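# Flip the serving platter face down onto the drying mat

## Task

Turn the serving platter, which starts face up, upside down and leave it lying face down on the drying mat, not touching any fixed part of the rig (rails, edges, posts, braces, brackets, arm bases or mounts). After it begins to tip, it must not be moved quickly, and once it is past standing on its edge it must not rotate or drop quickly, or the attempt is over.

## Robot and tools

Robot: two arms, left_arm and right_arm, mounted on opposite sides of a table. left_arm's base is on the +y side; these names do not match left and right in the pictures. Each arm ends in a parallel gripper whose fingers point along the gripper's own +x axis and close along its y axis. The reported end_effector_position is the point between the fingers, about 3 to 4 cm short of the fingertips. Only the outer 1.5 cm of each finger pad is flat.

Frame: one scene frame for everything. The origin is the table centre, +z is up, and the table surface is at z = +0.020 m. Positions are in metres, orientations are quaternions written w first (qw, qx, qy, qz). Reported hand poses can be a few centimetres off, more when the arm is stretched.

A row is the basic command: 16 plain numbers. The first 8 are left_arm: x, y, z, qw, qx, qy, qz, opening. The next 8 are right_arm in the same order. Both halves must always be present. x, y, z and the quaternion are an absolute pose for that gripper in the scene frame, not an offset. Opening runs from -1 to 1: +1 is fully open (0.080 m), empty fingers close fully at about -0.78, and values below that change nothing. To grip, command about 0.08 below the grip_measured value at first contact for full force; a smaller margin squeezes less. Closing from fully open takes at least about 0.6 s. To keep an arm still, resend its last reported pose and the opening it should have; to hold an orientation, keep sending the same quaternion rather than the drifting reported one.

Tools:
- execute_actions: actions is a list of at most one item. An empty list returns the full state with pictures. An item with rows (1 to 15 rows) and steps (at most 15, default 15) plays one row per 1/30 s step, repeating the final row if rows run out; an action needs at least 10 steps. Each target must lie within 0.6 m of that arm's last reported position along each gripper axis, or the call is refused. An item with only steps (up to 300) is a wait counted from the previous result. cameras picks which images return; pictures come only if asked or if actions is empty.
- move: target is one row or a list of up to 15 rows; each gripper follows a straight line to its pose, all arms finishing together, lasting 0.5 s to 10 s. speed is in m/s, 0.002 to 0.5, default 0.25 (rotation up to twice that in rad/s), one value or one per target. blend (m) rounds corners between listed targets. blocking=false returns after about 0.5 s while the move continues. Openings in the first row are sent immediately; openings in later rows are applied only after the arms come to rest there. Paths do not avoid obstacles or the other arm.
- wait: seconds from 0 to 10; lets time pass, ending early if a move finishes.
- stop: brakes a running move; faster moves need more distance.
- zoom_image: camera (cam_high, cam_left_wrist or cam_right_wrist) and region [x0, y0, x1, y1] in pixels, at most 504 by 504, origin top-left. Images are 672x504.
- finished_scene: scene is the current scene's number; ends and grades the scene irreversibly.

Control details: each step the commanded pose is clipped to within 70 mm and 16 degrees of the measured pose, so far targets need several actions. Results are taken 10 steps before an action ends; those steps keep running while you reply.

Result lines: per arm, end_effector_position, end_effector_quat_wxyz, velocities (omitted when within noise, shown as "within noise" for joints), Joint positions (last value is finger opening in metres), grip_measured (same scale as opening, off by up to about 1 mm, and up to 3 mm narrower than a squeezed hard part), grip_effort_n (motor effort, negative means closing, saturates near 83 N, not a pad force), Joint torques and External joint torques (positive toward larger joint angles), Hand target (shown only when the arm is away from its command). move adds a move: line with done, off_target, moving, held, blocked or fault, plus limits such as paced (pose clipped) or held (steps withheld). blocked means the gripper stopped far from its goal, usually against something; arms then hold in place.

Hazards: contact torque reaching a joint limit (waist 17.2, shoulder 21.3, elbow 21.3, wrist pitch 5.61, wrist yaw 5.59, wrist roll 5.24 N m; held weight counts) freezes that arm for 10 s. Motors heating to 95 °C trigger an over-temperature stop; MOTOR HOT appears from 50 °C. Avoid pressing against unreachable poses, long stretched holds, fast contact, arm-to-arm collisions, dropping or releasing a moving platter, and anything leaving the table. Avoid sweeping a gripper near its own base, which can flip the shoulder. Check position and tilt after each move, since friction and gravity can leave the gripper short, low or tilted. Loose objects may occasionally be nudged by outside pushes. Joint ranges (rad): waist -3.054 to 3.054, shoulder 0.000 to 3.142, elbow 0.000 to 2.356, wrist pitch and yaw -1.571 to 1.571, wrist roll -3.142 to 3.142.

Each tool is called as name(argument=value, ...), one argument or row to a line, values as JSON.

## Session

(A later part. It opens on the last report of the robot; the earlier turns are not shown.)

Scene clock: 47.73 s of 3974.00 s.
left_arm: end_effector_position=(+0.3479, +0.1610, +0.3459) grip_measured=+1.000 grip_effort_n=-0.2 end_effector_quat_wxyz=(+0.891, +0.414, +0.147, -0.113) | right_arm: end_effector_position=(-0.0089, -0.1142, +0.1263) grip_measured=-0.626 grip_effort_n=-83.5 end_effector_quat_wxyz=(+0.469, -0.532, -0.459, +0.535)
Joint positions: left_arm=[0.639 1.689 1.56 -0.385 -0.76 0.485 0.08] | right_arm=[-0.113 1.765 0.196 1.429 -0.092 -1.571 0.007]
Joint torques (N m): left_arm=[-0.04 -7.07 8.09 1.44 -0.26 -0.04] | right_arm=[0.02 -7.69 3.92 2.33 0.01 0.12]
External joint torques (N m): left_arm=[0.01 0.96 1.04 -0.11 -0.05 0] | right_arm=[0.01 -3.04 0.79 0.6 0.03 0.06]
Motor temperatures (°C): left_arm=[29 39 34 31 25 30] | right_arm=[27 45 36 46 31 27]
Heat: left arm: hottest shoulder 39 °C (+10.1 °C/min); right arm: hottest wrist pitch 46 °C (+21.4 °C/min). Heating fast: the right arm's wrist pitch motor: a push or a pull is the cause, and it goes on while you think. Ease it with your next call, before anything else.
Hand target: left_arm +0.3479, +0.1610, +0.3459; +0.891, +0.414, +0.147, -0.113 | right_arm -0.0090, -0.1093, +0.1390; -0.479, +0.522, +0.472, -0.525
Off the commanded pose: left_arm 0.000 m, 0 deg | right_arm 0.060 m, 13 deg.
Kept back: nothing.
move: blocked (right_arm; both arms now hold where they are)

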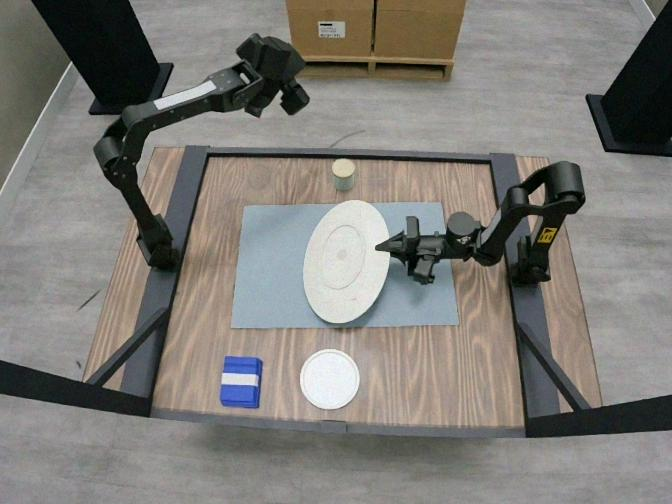

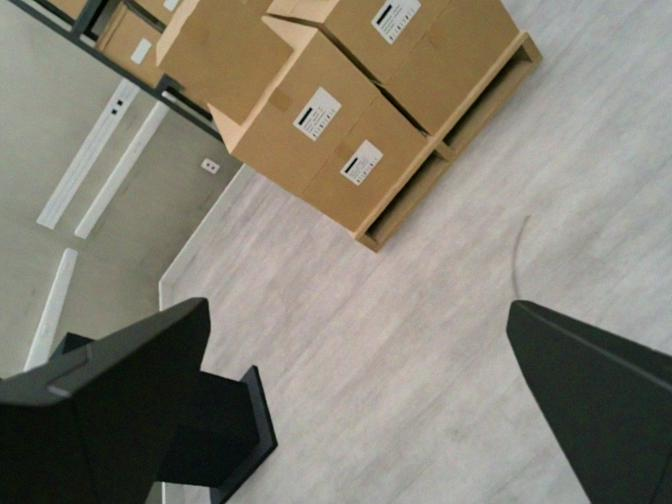

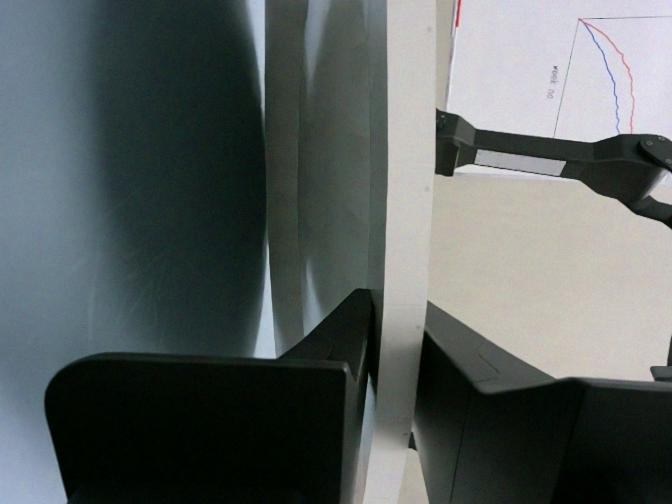

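move(
  target=[
    [0.3479,0.161,0.3459,0.891,0.414,0.147,-0.113,1,-0.018,-0.11,0.12,0.478,-0.521,-0.478,0.521,-0.9],
    [0.3479,0.161,0.3459,0.891,0.414,0.147,-0.113,1,-0.02,-0.113,0.095,0.430,-0.561,-0.430,0.561,-0.9],
  ],
  speed=0.04,
  blend=0.005,
)

zoom_image(
  camera="cam_high",
  region=[230, 120, 510, 350],
)

Scene clock: 51.13 s of 3974.00 s.
left_arm: end_effector_position=(+0.3479, +0.1610, +0.3459) grip_measured=+1.000 grip_effort_n=-0.2 end_effector_quat_wxyz=(+0.891, +0.414, +0.147, -0.113) | right_arm: end_effector_position=(-0.0154, -0.1161, +0.1084) grip_measured=-0.609 grip_effort_n=-83.5 end_effector_quat_wxyz=(+0.449, -0.554, -0.440, +0.546)
Joint positions: left_arm=[0.639 1.689 1.56 -0.385 -0.76 0.485 0.08] | right_arm=[-0.073 1.787 0.196 1.38 -0.039 -1.58 0.008]
Joint torques (N m): left_arm=[-0.01 -7.14 7.93 1.56 -0.22 -0.03] | right_arm=[0.84 -1.97 4.05 -1 -0.09 -0.02]
External joint torques (N m): left_arm=[-0.01 0.68 1.02 0.04 -0.01 0] | right_arm=[0.83 2.67 1.07 -2.72 -0.07 -0.08]
Heat: left arm: hottest shoulder 39 °C (+9.4 °C/min); right arm: hottest wrist pitch 45 °C (+18.8 °C/min). Heating fast: the right arm's wrist pitch motor: a push or a pull is the cause, and it goes on while you think. Ease it with your next call, before anything else.
Hand target: left_arm +0.3479, +0.1611, +0.3459; +0.891, +0.414, +0.147, -0.113 | right_arm -0.0200, -0.1139, +0.0953; -0.430, +0.561, +0.430, -0.561
Off the commanded pose: left_arm 0.000 m, 0 deg | right_arm 0.015 m, 3 deg.
Kept back: nothing.
move: off_target (right_arm)

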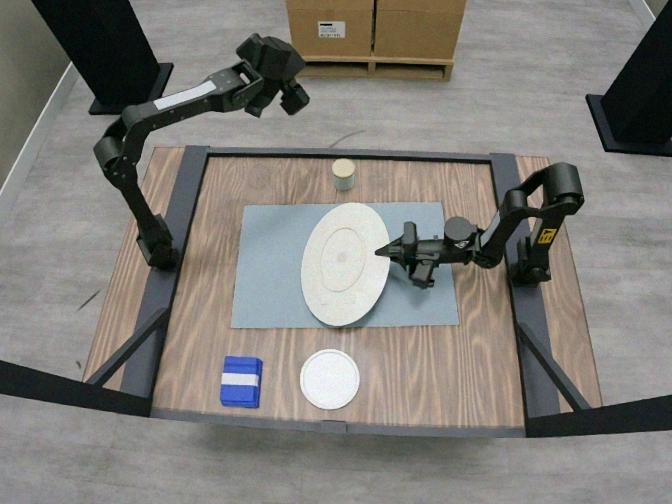

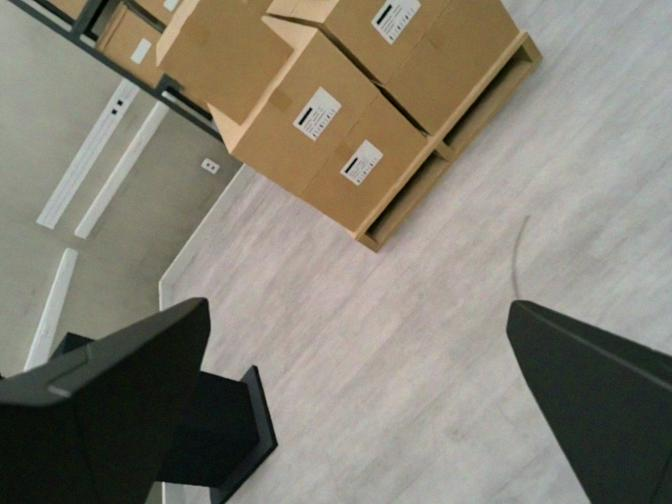

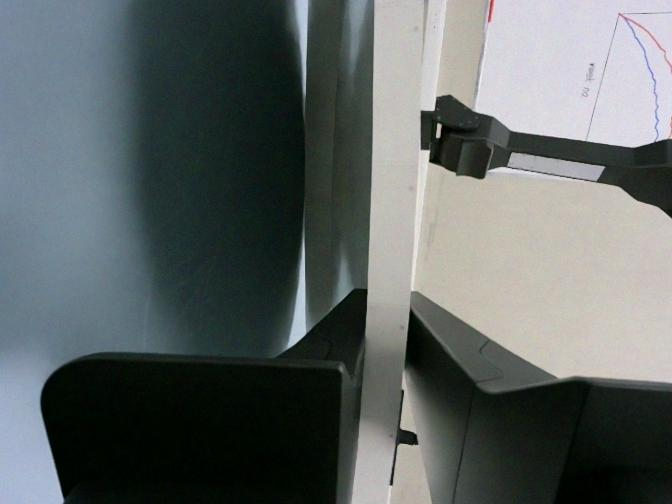

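Scaled by 1.800 from the camera's 672x504 image, which has a finer 960x720 frame.

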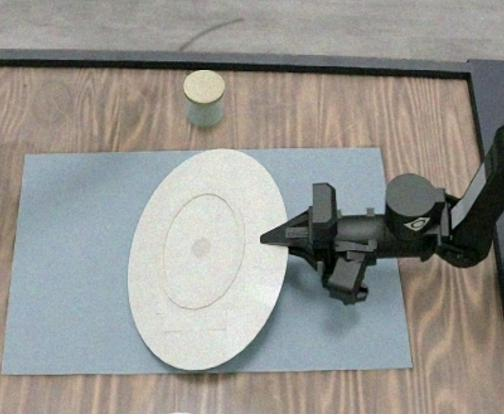

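move(
  target=[
    [0.3479,0.161,0.3459,0.891,0.414,0.147,-0.113,1,-0.008,-0.118,0.075,0.37,-0.602,-0.37,0.602,-0.75],
    [0.3479,0.161,0.3459,0.891,0.414,0.147,-0.113,1,-0.006,-0.122,0.068,0.29,-0.645,-0.29,0.645,-0.6],
  ],
  speed=0.03,
)

zoom_image(
  camera="cam_high",
  region=[230, 120, 510, 350],
)

Scene clock: 60.13 s of 3974.00 s.
left_arm: end_effector_position=(+0.3479, +0.1610, +0.3459) grip_measured=+1.000 grip_effort_n=-0.2 end_effector_quat_wxyz=(+0.891, +0.414, +0.147, -0.113) | right_arm: end_effector_position=(-0.0063, -0.1093, +0.1109) grip_measured=-0.300 grip_effort_n=-83.5 end_effector_quat_wxyz=(+0.334, -0.621, -0.340, +0.622) end_effector_velocity=(+0.002, +0.021, +0.145) end_effector_angular_velocity=(+0.436, -0.052, +0.023)
Joint positions: left_arm=[0.639 1.689 1.56 -0.385 -0.76 0.485 0.08] | right_arm=[-0.119 1.448 0.445 0.422 -0.092 -1.634 0.022]
Joint velocities: left_arm=[within noise] | right_arm=[-0.007 -0.403 0.027 0.007 -0.022 -0.022 0]
Joint torques (N m): left_arm=[-0.05 -7.08 8.08 1.52 -0.24 -0.03] | right_arm=[0.16 -0.33 4.16 -0.8 0.26 -0.05]
External joint torques (N m): left_arm=[-0.02 0.81 1.08 0.01 -0.02 0] | right_arm=[0.25 7.49 -3.47 -3.52 0.44 -0.14]
Motor temperatures (°C): left_arm=[29 39 34 32 25 30] | right_arm=[27 40 34 42 30 26]
Hand target: left_arm +0.3479, +0.1610, +0.3459; +0.891, +0.414, +0.147, -0.113 | right_arm -0.0065, -0.1099, +0.1077; -0.331, +0.623, +0.337, -0.624
Off the commanded pose: left_arm 0.000 m, 0 deg | right_arm 0.045 m, 8 deg.
blocked (right_arm)
Kept back: nothing.
move: off_target (right_arm); target 2's new opening was sent with right_arm's hand 0.041 m and 8 deg from that target

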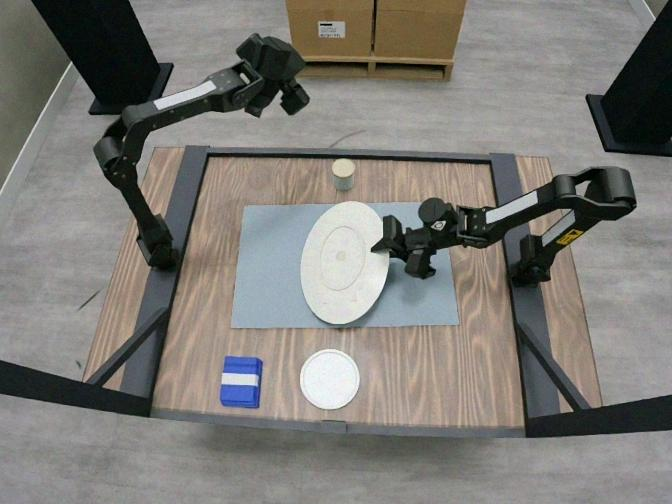

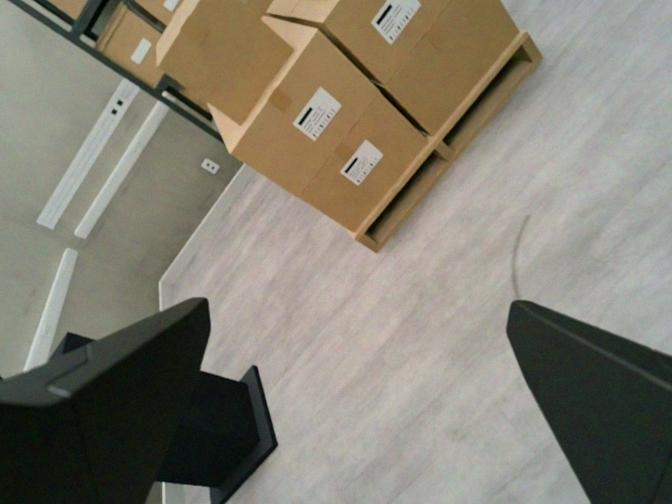

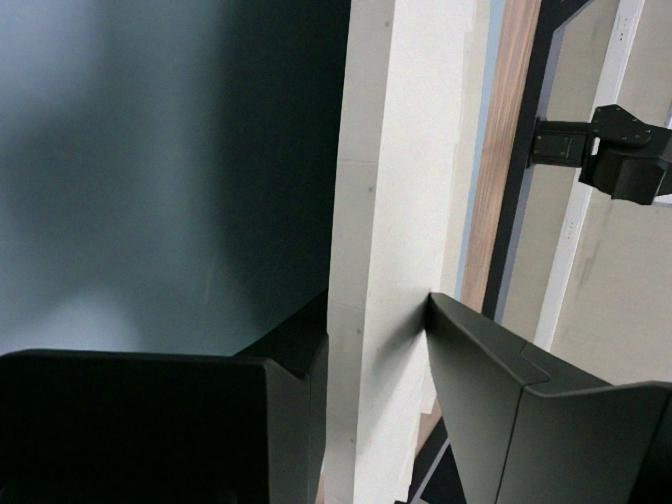

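Scaled by 1.800 from the camera's 672x504 image, which has a finer 960x720 frame.

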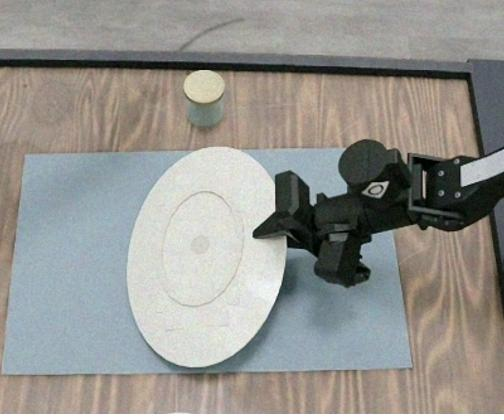

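move(
  target=[
    [0.3479,0.161,0.3459,0.891,0.414,0.147,-0.113,1,-0.006,-0.111,0.10,0.354,-0.612,-0.354,0.612,-0.4],
    [0.3479,0.161,0.3459,0.891,0.414,0.147,-0.113,1,-0.006,-0.113,0.095,0.354,-0.612,-0.354,0.612,-0.3],
  ],
  speed=0.03,
)

zoom_image(
  camera="cam_high",
  region=[230, 120, 510, 350],
)

Scene clock: 63.17 s of 3974.00 s.
left_arm: end_effector_position=(+0.3479, +0.1610, +0.3459) grip_measured=+1.000 grip_effort_n=-0.2 end_effector_quat_wxyz=(+0.891, +0.414, +0.147, -0.113) | right_arm: end_effector_position=(-0.0061, -0.1118, +0.1051) grip_measured=-0.292 grip_effort_n=-40.2 end_effector_quat_wxyz=(+0.362, -0.608, -0.366, +0.605)
Joint positions: left_arm=[0.639 1.689 1.56 -0.385 -0.76 0.485 0.08] | right_arm=[-0.121 1.501 0.357 0.653 -0.092 -1.627 0.022]
Joint torques (N m): left_arm=[-0.01 -7.16 7.93 1.56 -0.22 -0.03] | right_arm=[-0.17 -2.01 4.2 0.91 -0.03 0.18]
External joint torques (N m): left_arm=[-0.01 0.54 1.09 0.05 -0.01 0] | right_arm=[-0.18 2.51 -0.83 -0.71 0.03 0.13]
Hand target: left_arm +0.3479, +0.1611, +0.3459; +0.891, +0.414, +0.147, -0.113 | right_arm -0.0060, -0.1134, +0.0953; -0.354, +0.612, +0.354, -0.612
Off the commanded pose: left_arm 0.000 m, 0 deg | right_arm 0.010 m, 2 deg.
Kept back: nothing.
move: off_target (right_arm); target 2's new opening was sent with right_arm's hand 0.011 m and 2 deg from that target

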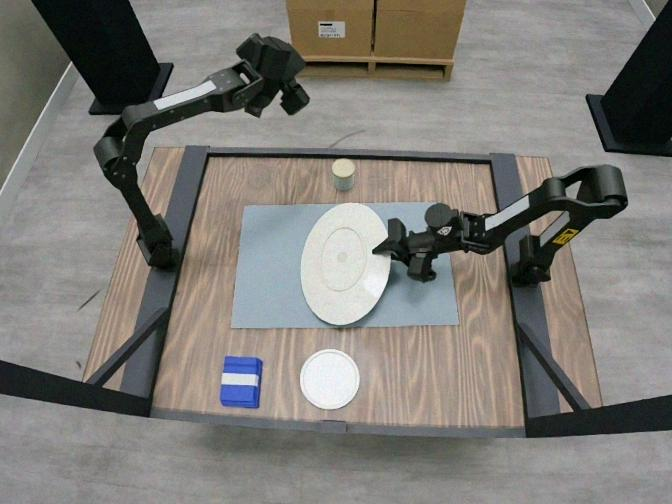

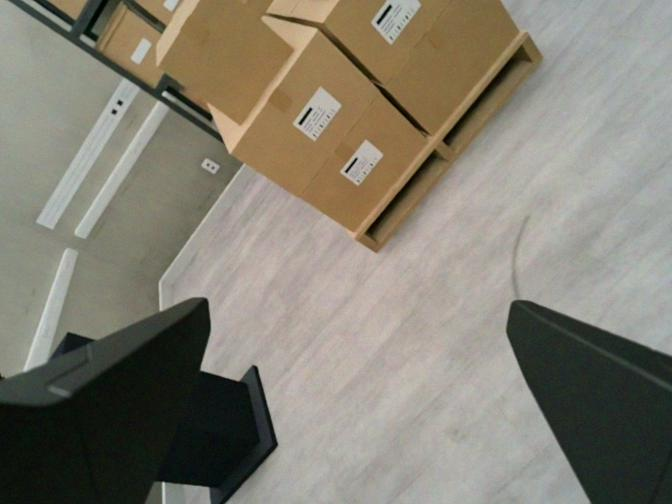

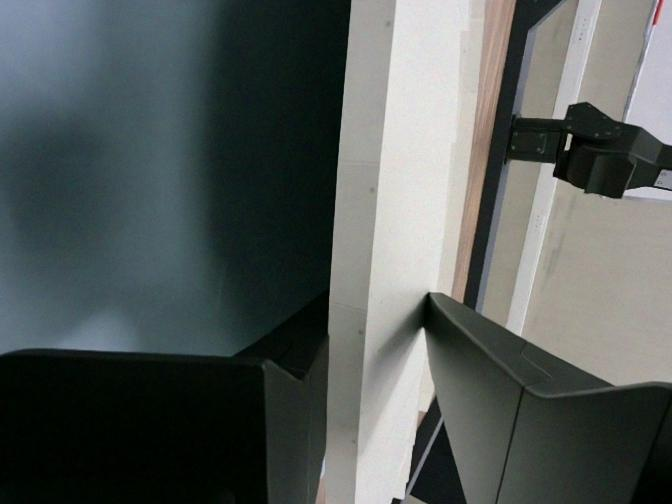

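Scaled by 1.800 from the camera's 672x504 image, which has a finer 960x720 frame.

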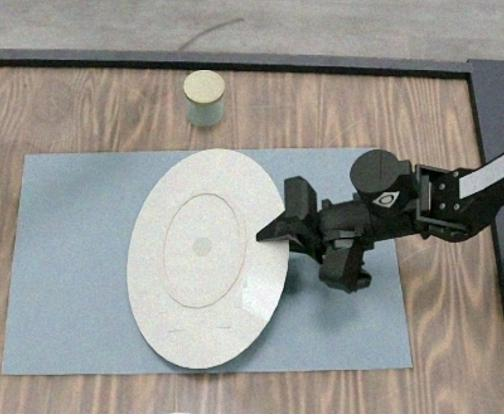

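Good, released softly. Lower with light force.

move(
  target=[
    [0.3479,0.161,0.3459,0.891,0.414,0.147,-0.113,1,-0.008,-0.12,0.083,0.354,-0.612,-0.354,0.612,-0.3],
    [0.3479,0.161,0.3459,0.891,0.414,0.147,-0.113,1,-0.008,-0.122,0.072,0.299,-0.641,-0.299,0.641,-0.25],
  ],
  speed=0.03,
)

zoom_image(
  camera="cam_high",
  region=[230, 120, 510, 350],
)

Scene clock: 67.67 s of 3974.00 s.
left_arm: end_effector_position=(+0.3479, +0.1610, +0.3459) grip_measured=+1.000 grip_effort_n=-0.2 end_effector_quat_wxyz=(+0.891, +0.414, +0.147, -0.113) | right_arm: end_effector_position=(-0.0062, -0.1133, +0.1016) grip_measured=-0.237 grip_effort_n=-65.4 end_effector_quat_wxyz=(+0.330, -0.625, -0.331, +0.625)
Joint positions: left_arm=[0.639 1.689 1.56 -0.385 -0.76 0.485 0.08] | right_arm=[-0.118 1.466 0.426 0.44 -0.084 -1.63 0.024]
Joint torques (N m): left_arm=[-0.01 -7.14 7.92 1.56 -0.23 -0.03] | right_arm=[0.64 1.55 3.37 -0.78 0.39 -0.1]
External joint torques (N m): left_arm=[-0.01 0.77 0.97 0.03 -0.01 0] | right_arm=[0.67 6.16 -2.06 -2.35 0.44 -0.14]
Heat: left arm: hottest shoulder 40 °C (+7.0 °C/min); right arm: hottest wrist pitch 39 °C (+8.0 °C/min).
Hand target: left_arm +0.3479, +0.1611, +0.3459; +0.891, +0.414, +0.147, -0.113 | right_arm -0.0081, -0.1243, +0.0738; -0.299, +0.641, +0.299, -0.641
Off the commanded pose: left_arm 0.000 m, 0 deg | right_arm 0.031 m, 6 deg.
Kept back: nothing.
move: off_target (right_arm); target 2's new opening was sent with right_arm's hand 0.035 m and 7 deg from that target

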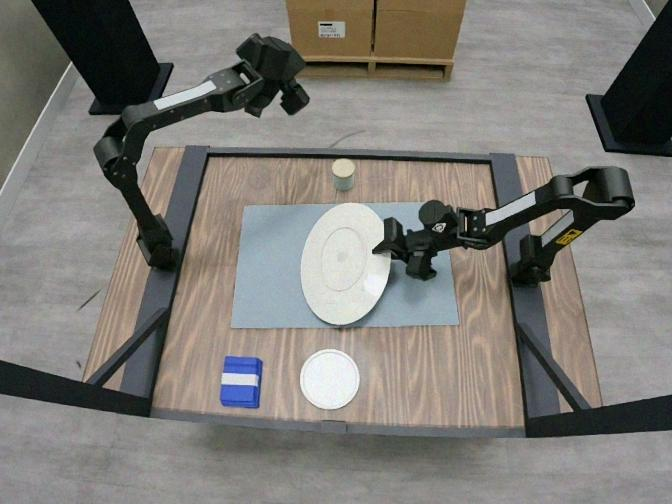

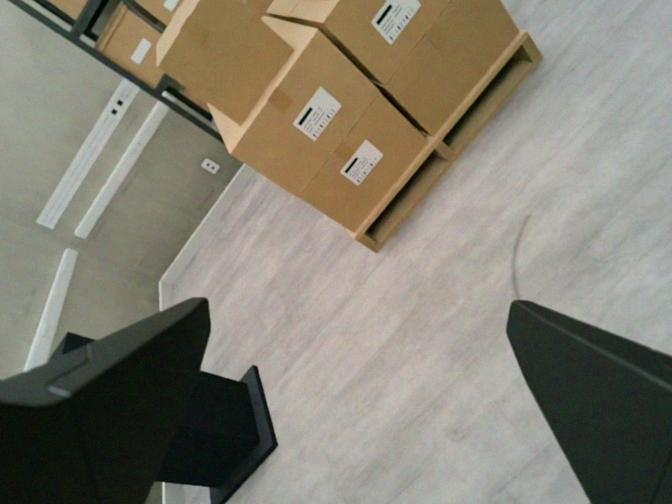

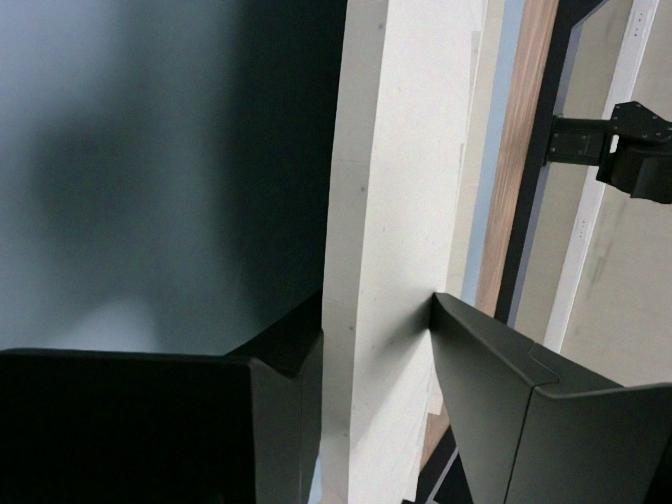

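Scaled by 1.800 from the camera's 672x504 image, which has a finer 960x720 frame.

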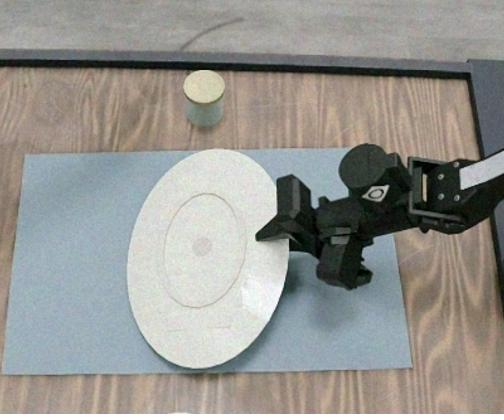

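move(
  target=[
    [0.3479,0.161,0.3459,0.891,0.414,0.147,-0.113,1,-0.007,-0.114,0.10,0.354,-0.612,-0.354,0.612,-0.2],
    [0.3479,0.161,0.3459,0.891,0.414,0.147,-0.113,1,-0.007,-0.114,0.098,0.354,-0.612,-0.354,0.612,-0.08],
    [0.3479,0.161,0.3459,0.891,0.414,0.147,-0.113,1,-0.007,-0.122,0.088,0.354,-0.612,-0.354,0.612,-0.05],
  ],
  speed=0.03,
)

zoom_image(
  camera="cam_high",
  region=[230, 120, 510, 350],
)

Scene clock: 73.87 s of 3974.00 s.
left_arm: end_effector_position=(+0.3479, +0.1610, +0.3459) grip_measured=+1.000 grip_effort_n=-0.2 end_effector_quat_wxyz=(+0.891, +0.414, +0.147, -0.113) | right_arm: end_effector_position=(-0.0070, -0.1241, +0.0846) grip_measured=-0.052 grip_effort_n=9.5 end_effector_quat_wxyz=(+0.349, -0.617, -0.348, +0.614)
Joint positions: left_arm=[0.639 1.689 1.56 -0.385 -0.76 0.485 0.08] | right_arm=[-0.118 1.533 0.314 0.677 -0.084 -1.625 0.033]
Joint torques (N m): left_arm=[0 -7.12 7.92 1.56 -0.22 -0.03] | right_arm=[-0.51 -5.31 3.69 2.53 -0.26 0.11]
External joint torques (N m): left_arm=[-0.05 0.72 0.99 0.03 0 0.01] | right_arm=[-0.52 -0.9 -1 0.94 -0.21 0.06]
Hand target: left_arm +0.3479, +0.1611, +0.3459; +0.891, +0.414, +0.147, -0.113 | right_arm -0.0070, -0.1221, +0.0879; -0.354, +0.612, +0.354, -0.612
Off the commanded pose: left_arm 0.000 m, 0 deg | right_arm 0.004 m, 1 deg.
Kept back: nothing.
move: done

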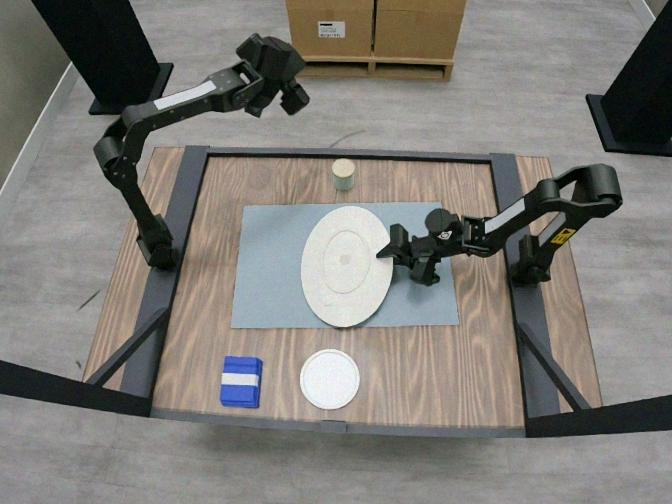

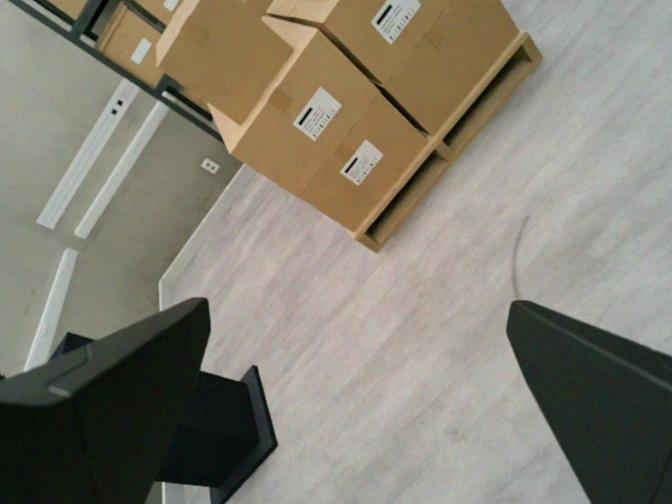

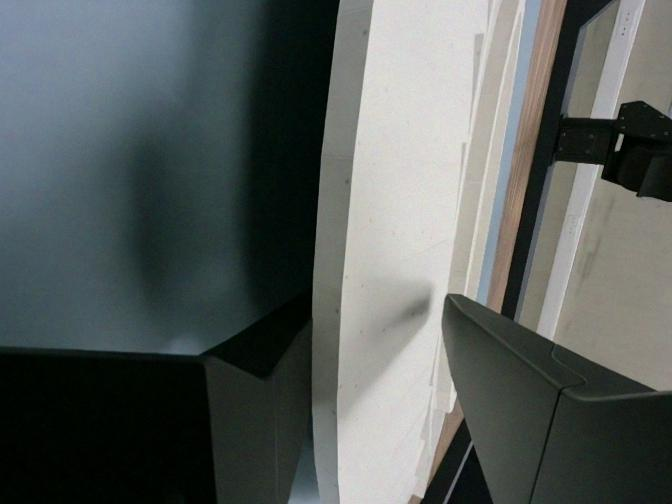

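Scaled by 1.800 from the camera's 672x504 image, which has a finer 960x720 frame.

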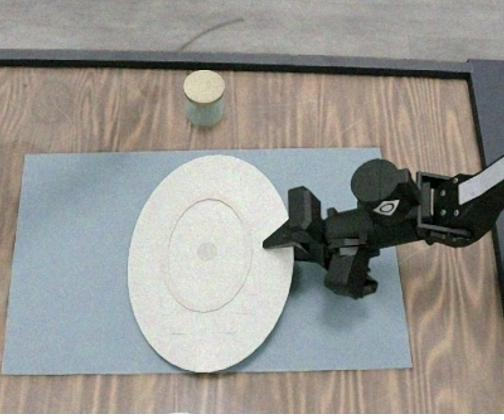

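move(
  target=[
    [0.3479,0.161,0.3459,0.891,0.414,0.147,-0.113,1,0.003,-0.124,0.075,0.326,-0.628,-0.326,0.628,-0.05],
    [0.3479,0.161,0.3459,0.891,0.414,0.147,-0.113,1,0.008,-0.127,0.063,0.26,-0.658,-0.26,0.658,-0.05],
  ],
  speed=0.03,
)

zoom_image(
  camera="cam_high",
  region=[230, 120, 510, 350],
)

Scene clock: 79.57 s of 3974.00 s.
left_arm: end_effector_position=(+0.3479, +0.1610, +0.3459) grip_measured=+1.000 grip_effort_n=-0.2 end_effector_quat_wxyz=(+0.891, +0.414, +0.147, -0.113) | right_arm: end_effector_position=(+0.0028, -0.1258, +0.0719) grip_measured=-0.003 grip_effort_n=-83.5 end_effector_quat_wxyz=(+0.266, -0.647, -0.279, +0.658)
Joint positions: left_arm=[0.639 1.689 1.56 -0.385 -0.76 0.485 0.08] | right_arm=[-0.168 1.52 0.482 0.251 -0.13 -1.689 0.035]
Joint torques (N m): left_arm=[-0.02 -7.13 7.93 1.56 -0.22 -0.03] | right_arm=[-0.63 -2.09 5.35 0.01 0.67 0.09]
External joint torques (N m): left_arm=[-0.03 0.72 1.01 0.04 -0.01 0.01] | right_arm=[-0.64 2.84 0.02 -1.41 0.77 0.05]
Hand target: left_arm +0.3479, +0.1611, +0.3459; +0.891, +0.414, +0.147, -0.113 | right_arm +0.0078, -0.1274, +0.0633; -0.260, +0.657, +0.260, -0.658
Off the commanded pose: left_arm 0.000 m, 0 deg | right_arm 0.010 m, 3 deg.
Kept back: nothing.
move: off_target (right_arm)

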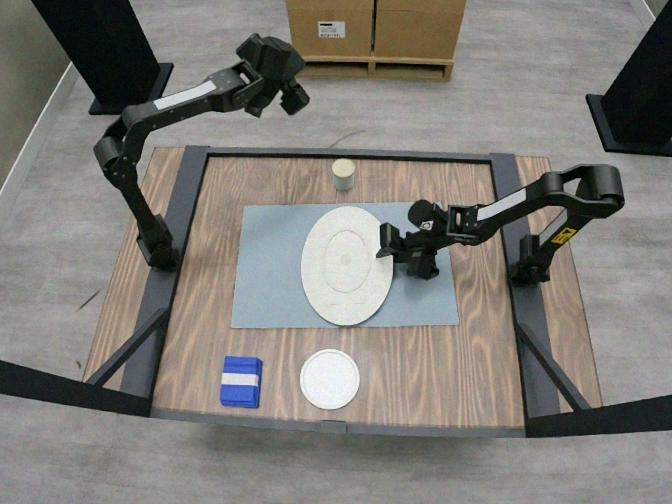

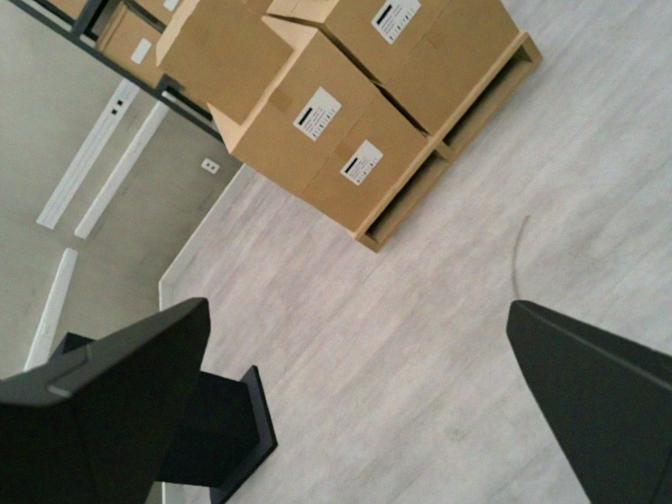

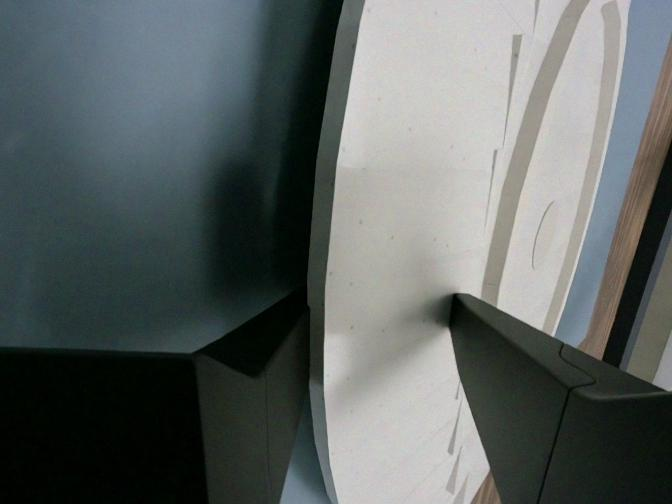

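Scaled by 1.800 from the camera's 672x504 image, which has a finer 960x720 frame.

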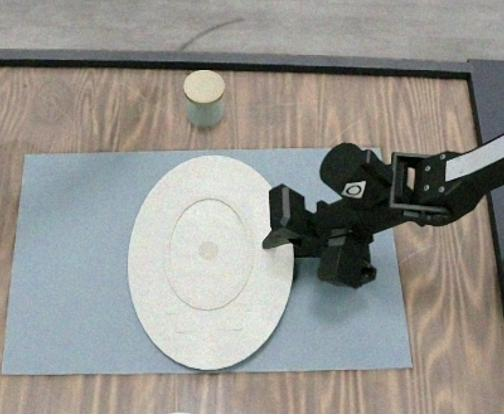

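move(
  target=[
    [0.3479,0.161,0.3459,0.891,0.414,0.147,-0.113,1,0.004,-0.128,0.071,0.266,-0.655,-0.266,0.655,0.1],
    [0.3479,0.161,0.3459,0.891,0.414,0.147,-0.113,1,0.004,-0.133,0.066,0.266,-0.655,-0.266,0.655,0.25],
  ],
  speed=0.03,
)

zoom_image(
  camera="cam_high",
  region=[230, 120, 510, 350],
)

Scene clock: 81.93 s of 3974.00 s.
left_arm: end_effector_position=(+0.3479, +0.1610, +0.3459) grip_measured=+1.000 grip_effort_n=-0.2 end_effector_quat_wxyz=(+0.891, +0.414, +0.147, -0.113) | right_arm: end_effector_position=(+0.0044, -0.1293, +0.0673) grip_measured=+0.246 grip_effort_n=16.5 end_effector_quat_wxyz=(+0.267, -0.654, -0.269, +0.655)
Joint positions: left_arm=[0.639 1.689 1.56 -0.385 -0.76 0.485 0.08] | right_arm=[-0.164 1.524 0.472 0.253 -0.105 -1.679 0.046]
Joint torques (N m): left_arm=[-0.02 -7.15 7.94 1.56 -0.22 -0.03] | right_arm=[-0.11 -6.87 2.95 1.01 0.06 0.13]
External joint torques (N m): left_arm=[-0.06 0.72 1.02 0.04 0 0] | right_arm=[-0.11 -2.03 -2.25 -0.38 0.14 0.09]
Motor temperatures (°C): left_arm=[29 40 35 32 25 30] | right_arm=[27 36 33 37 30 26]
Hand target: left_arm +0.3479, +0.1611, +0.3459; +0.891, +0.414, +0.147, -0.113 | right_arm +0.0041, -0.1330, +0.0659; -0.266, +0.655, +0.266, -0.655
Off the commanded pose: left_arm 0.000 m, 0 deg | right_arm 0.004 m, 0 deg.
Kept back: nothing.
move: done

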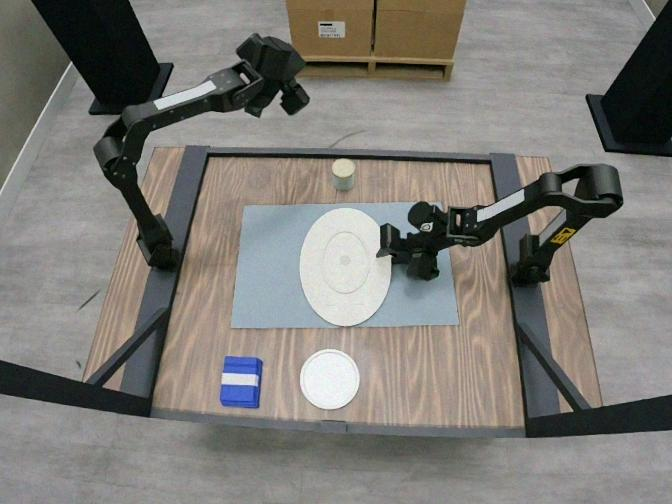

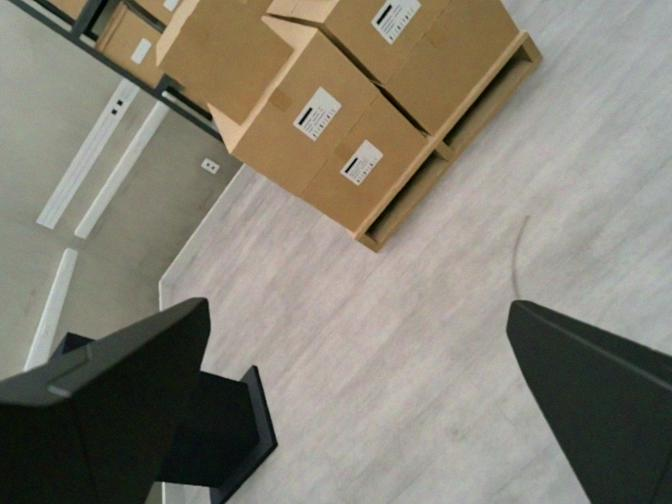

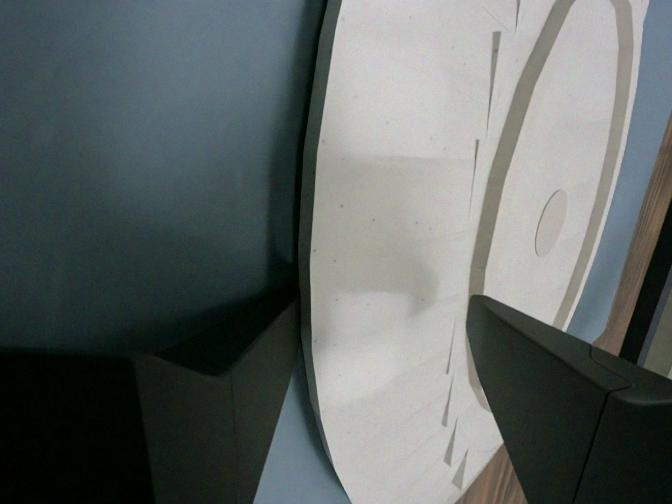

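Scaled by 1.800 from the camera's 672x504 image, which has a finer 960x720 frame.

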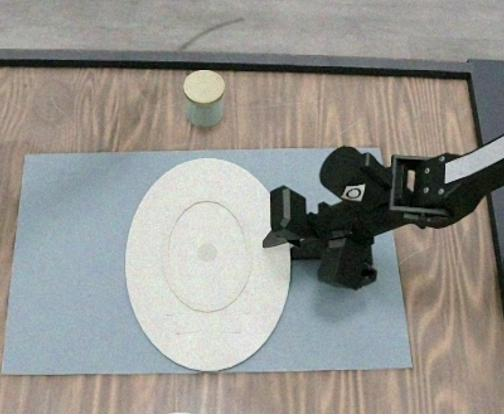

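move(
  target=[
    [0.3479,0.161,0.3459,0.891,0.414,0.147,-0.113,1,0.004,-0.175,0.069,0.266,-0.655,-0.266,0.655,0.25],
    [0.3479,0.161,0.3459,0.891,0.414,0.147,-0.113,1,0.004,-0.22,0.16,0.266,-0.655,-0.266,0.655,0.25],
  ],
  speed=[0.04,0.12],
)

zoom_image(
  camera="cam_high",
  region=[230, 190, 410, 340],
)

Scene clock: 85.10 s of 3974.00 s.
left_arm: end_effector_position=(+0.3479, +0.1610, +0.3459) grip_measured=+1.000 grip_effort_n=-0.2 end_effector_quat_wxyz=(+0.891, +0.414, +0.147, -0.113) | right_arm: end_effector_position=(+0.0037, -0.2218, +0.1540) grip_measured=+0.247 grip_effort_n=15.1 end_effector_quat_wxyz=(+0.262, -0.657, -0.260, +0.657)
Joint positions: left_arm=[0.639 1.689 1.56 -0.385 -0.76 0.485 0.08] | right_arm=[-0.25 0.835 0.496 -0.49 -0.158 -1.74 0.046]
Joint torques (N m): left_arm=[-0.01 -7.13 7.93 1.56 -0.23 -0.03] | right_arm=[-0.32 -2.74 7.03 0.99 -0.26 -0.05]
External joint torques (N m): left_arm=[0 0.68 1.03 0.04 -0.02 0] | right_arm=[-0.32 -1.15 0.26 -0.35 -0.15 -0.09]
Hand target: left_arm +0.3479, +0.1611, +0.3459; +0.891, +0.414, +0.147, -0.113 | right_arm +0.0040, -0.2200, +0.1600; -0.266, +0.655, +0.266, -0.655
Off the commanded pose: left_arm 0.000 m, 0 deg | right_arm 0.006 m, 1 deg.
Kept back: nothing.
move: done

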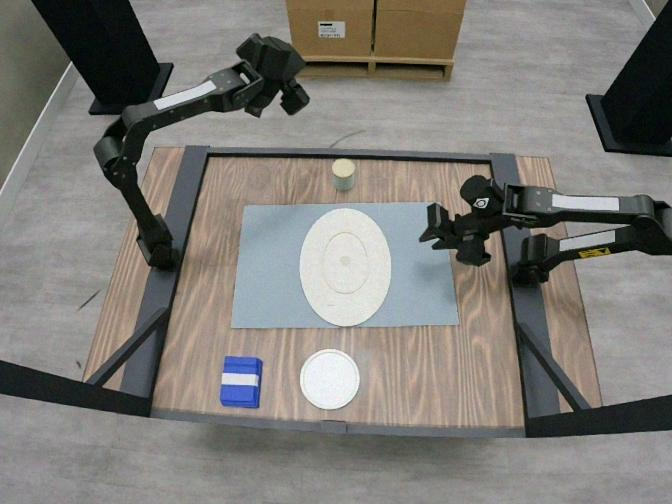

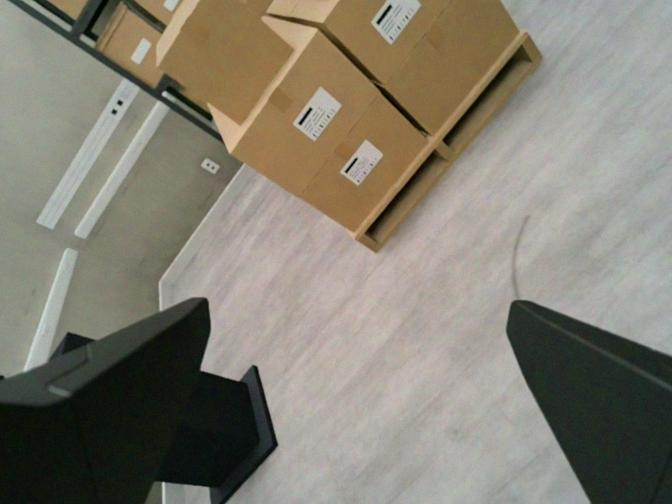

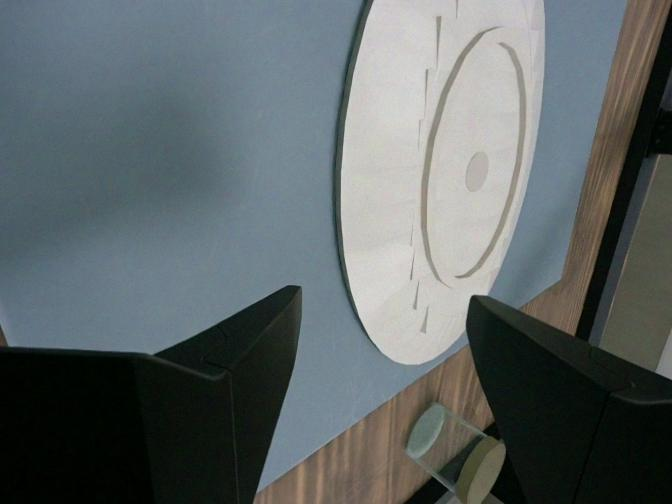

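Scaled by 2.800 from the camera's 672x504 image, which has a finer 960x720 frame.

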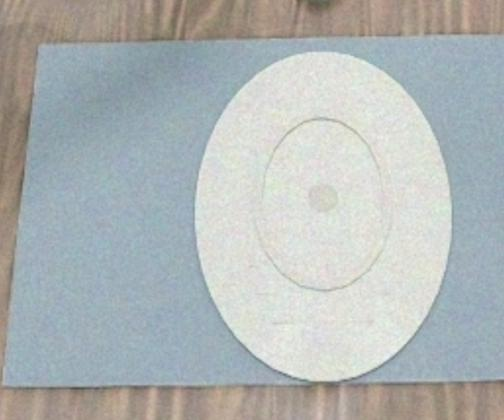

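Fully on the mat.

finished_scene(
  scene=2,
)

The scene is finished: the task was done.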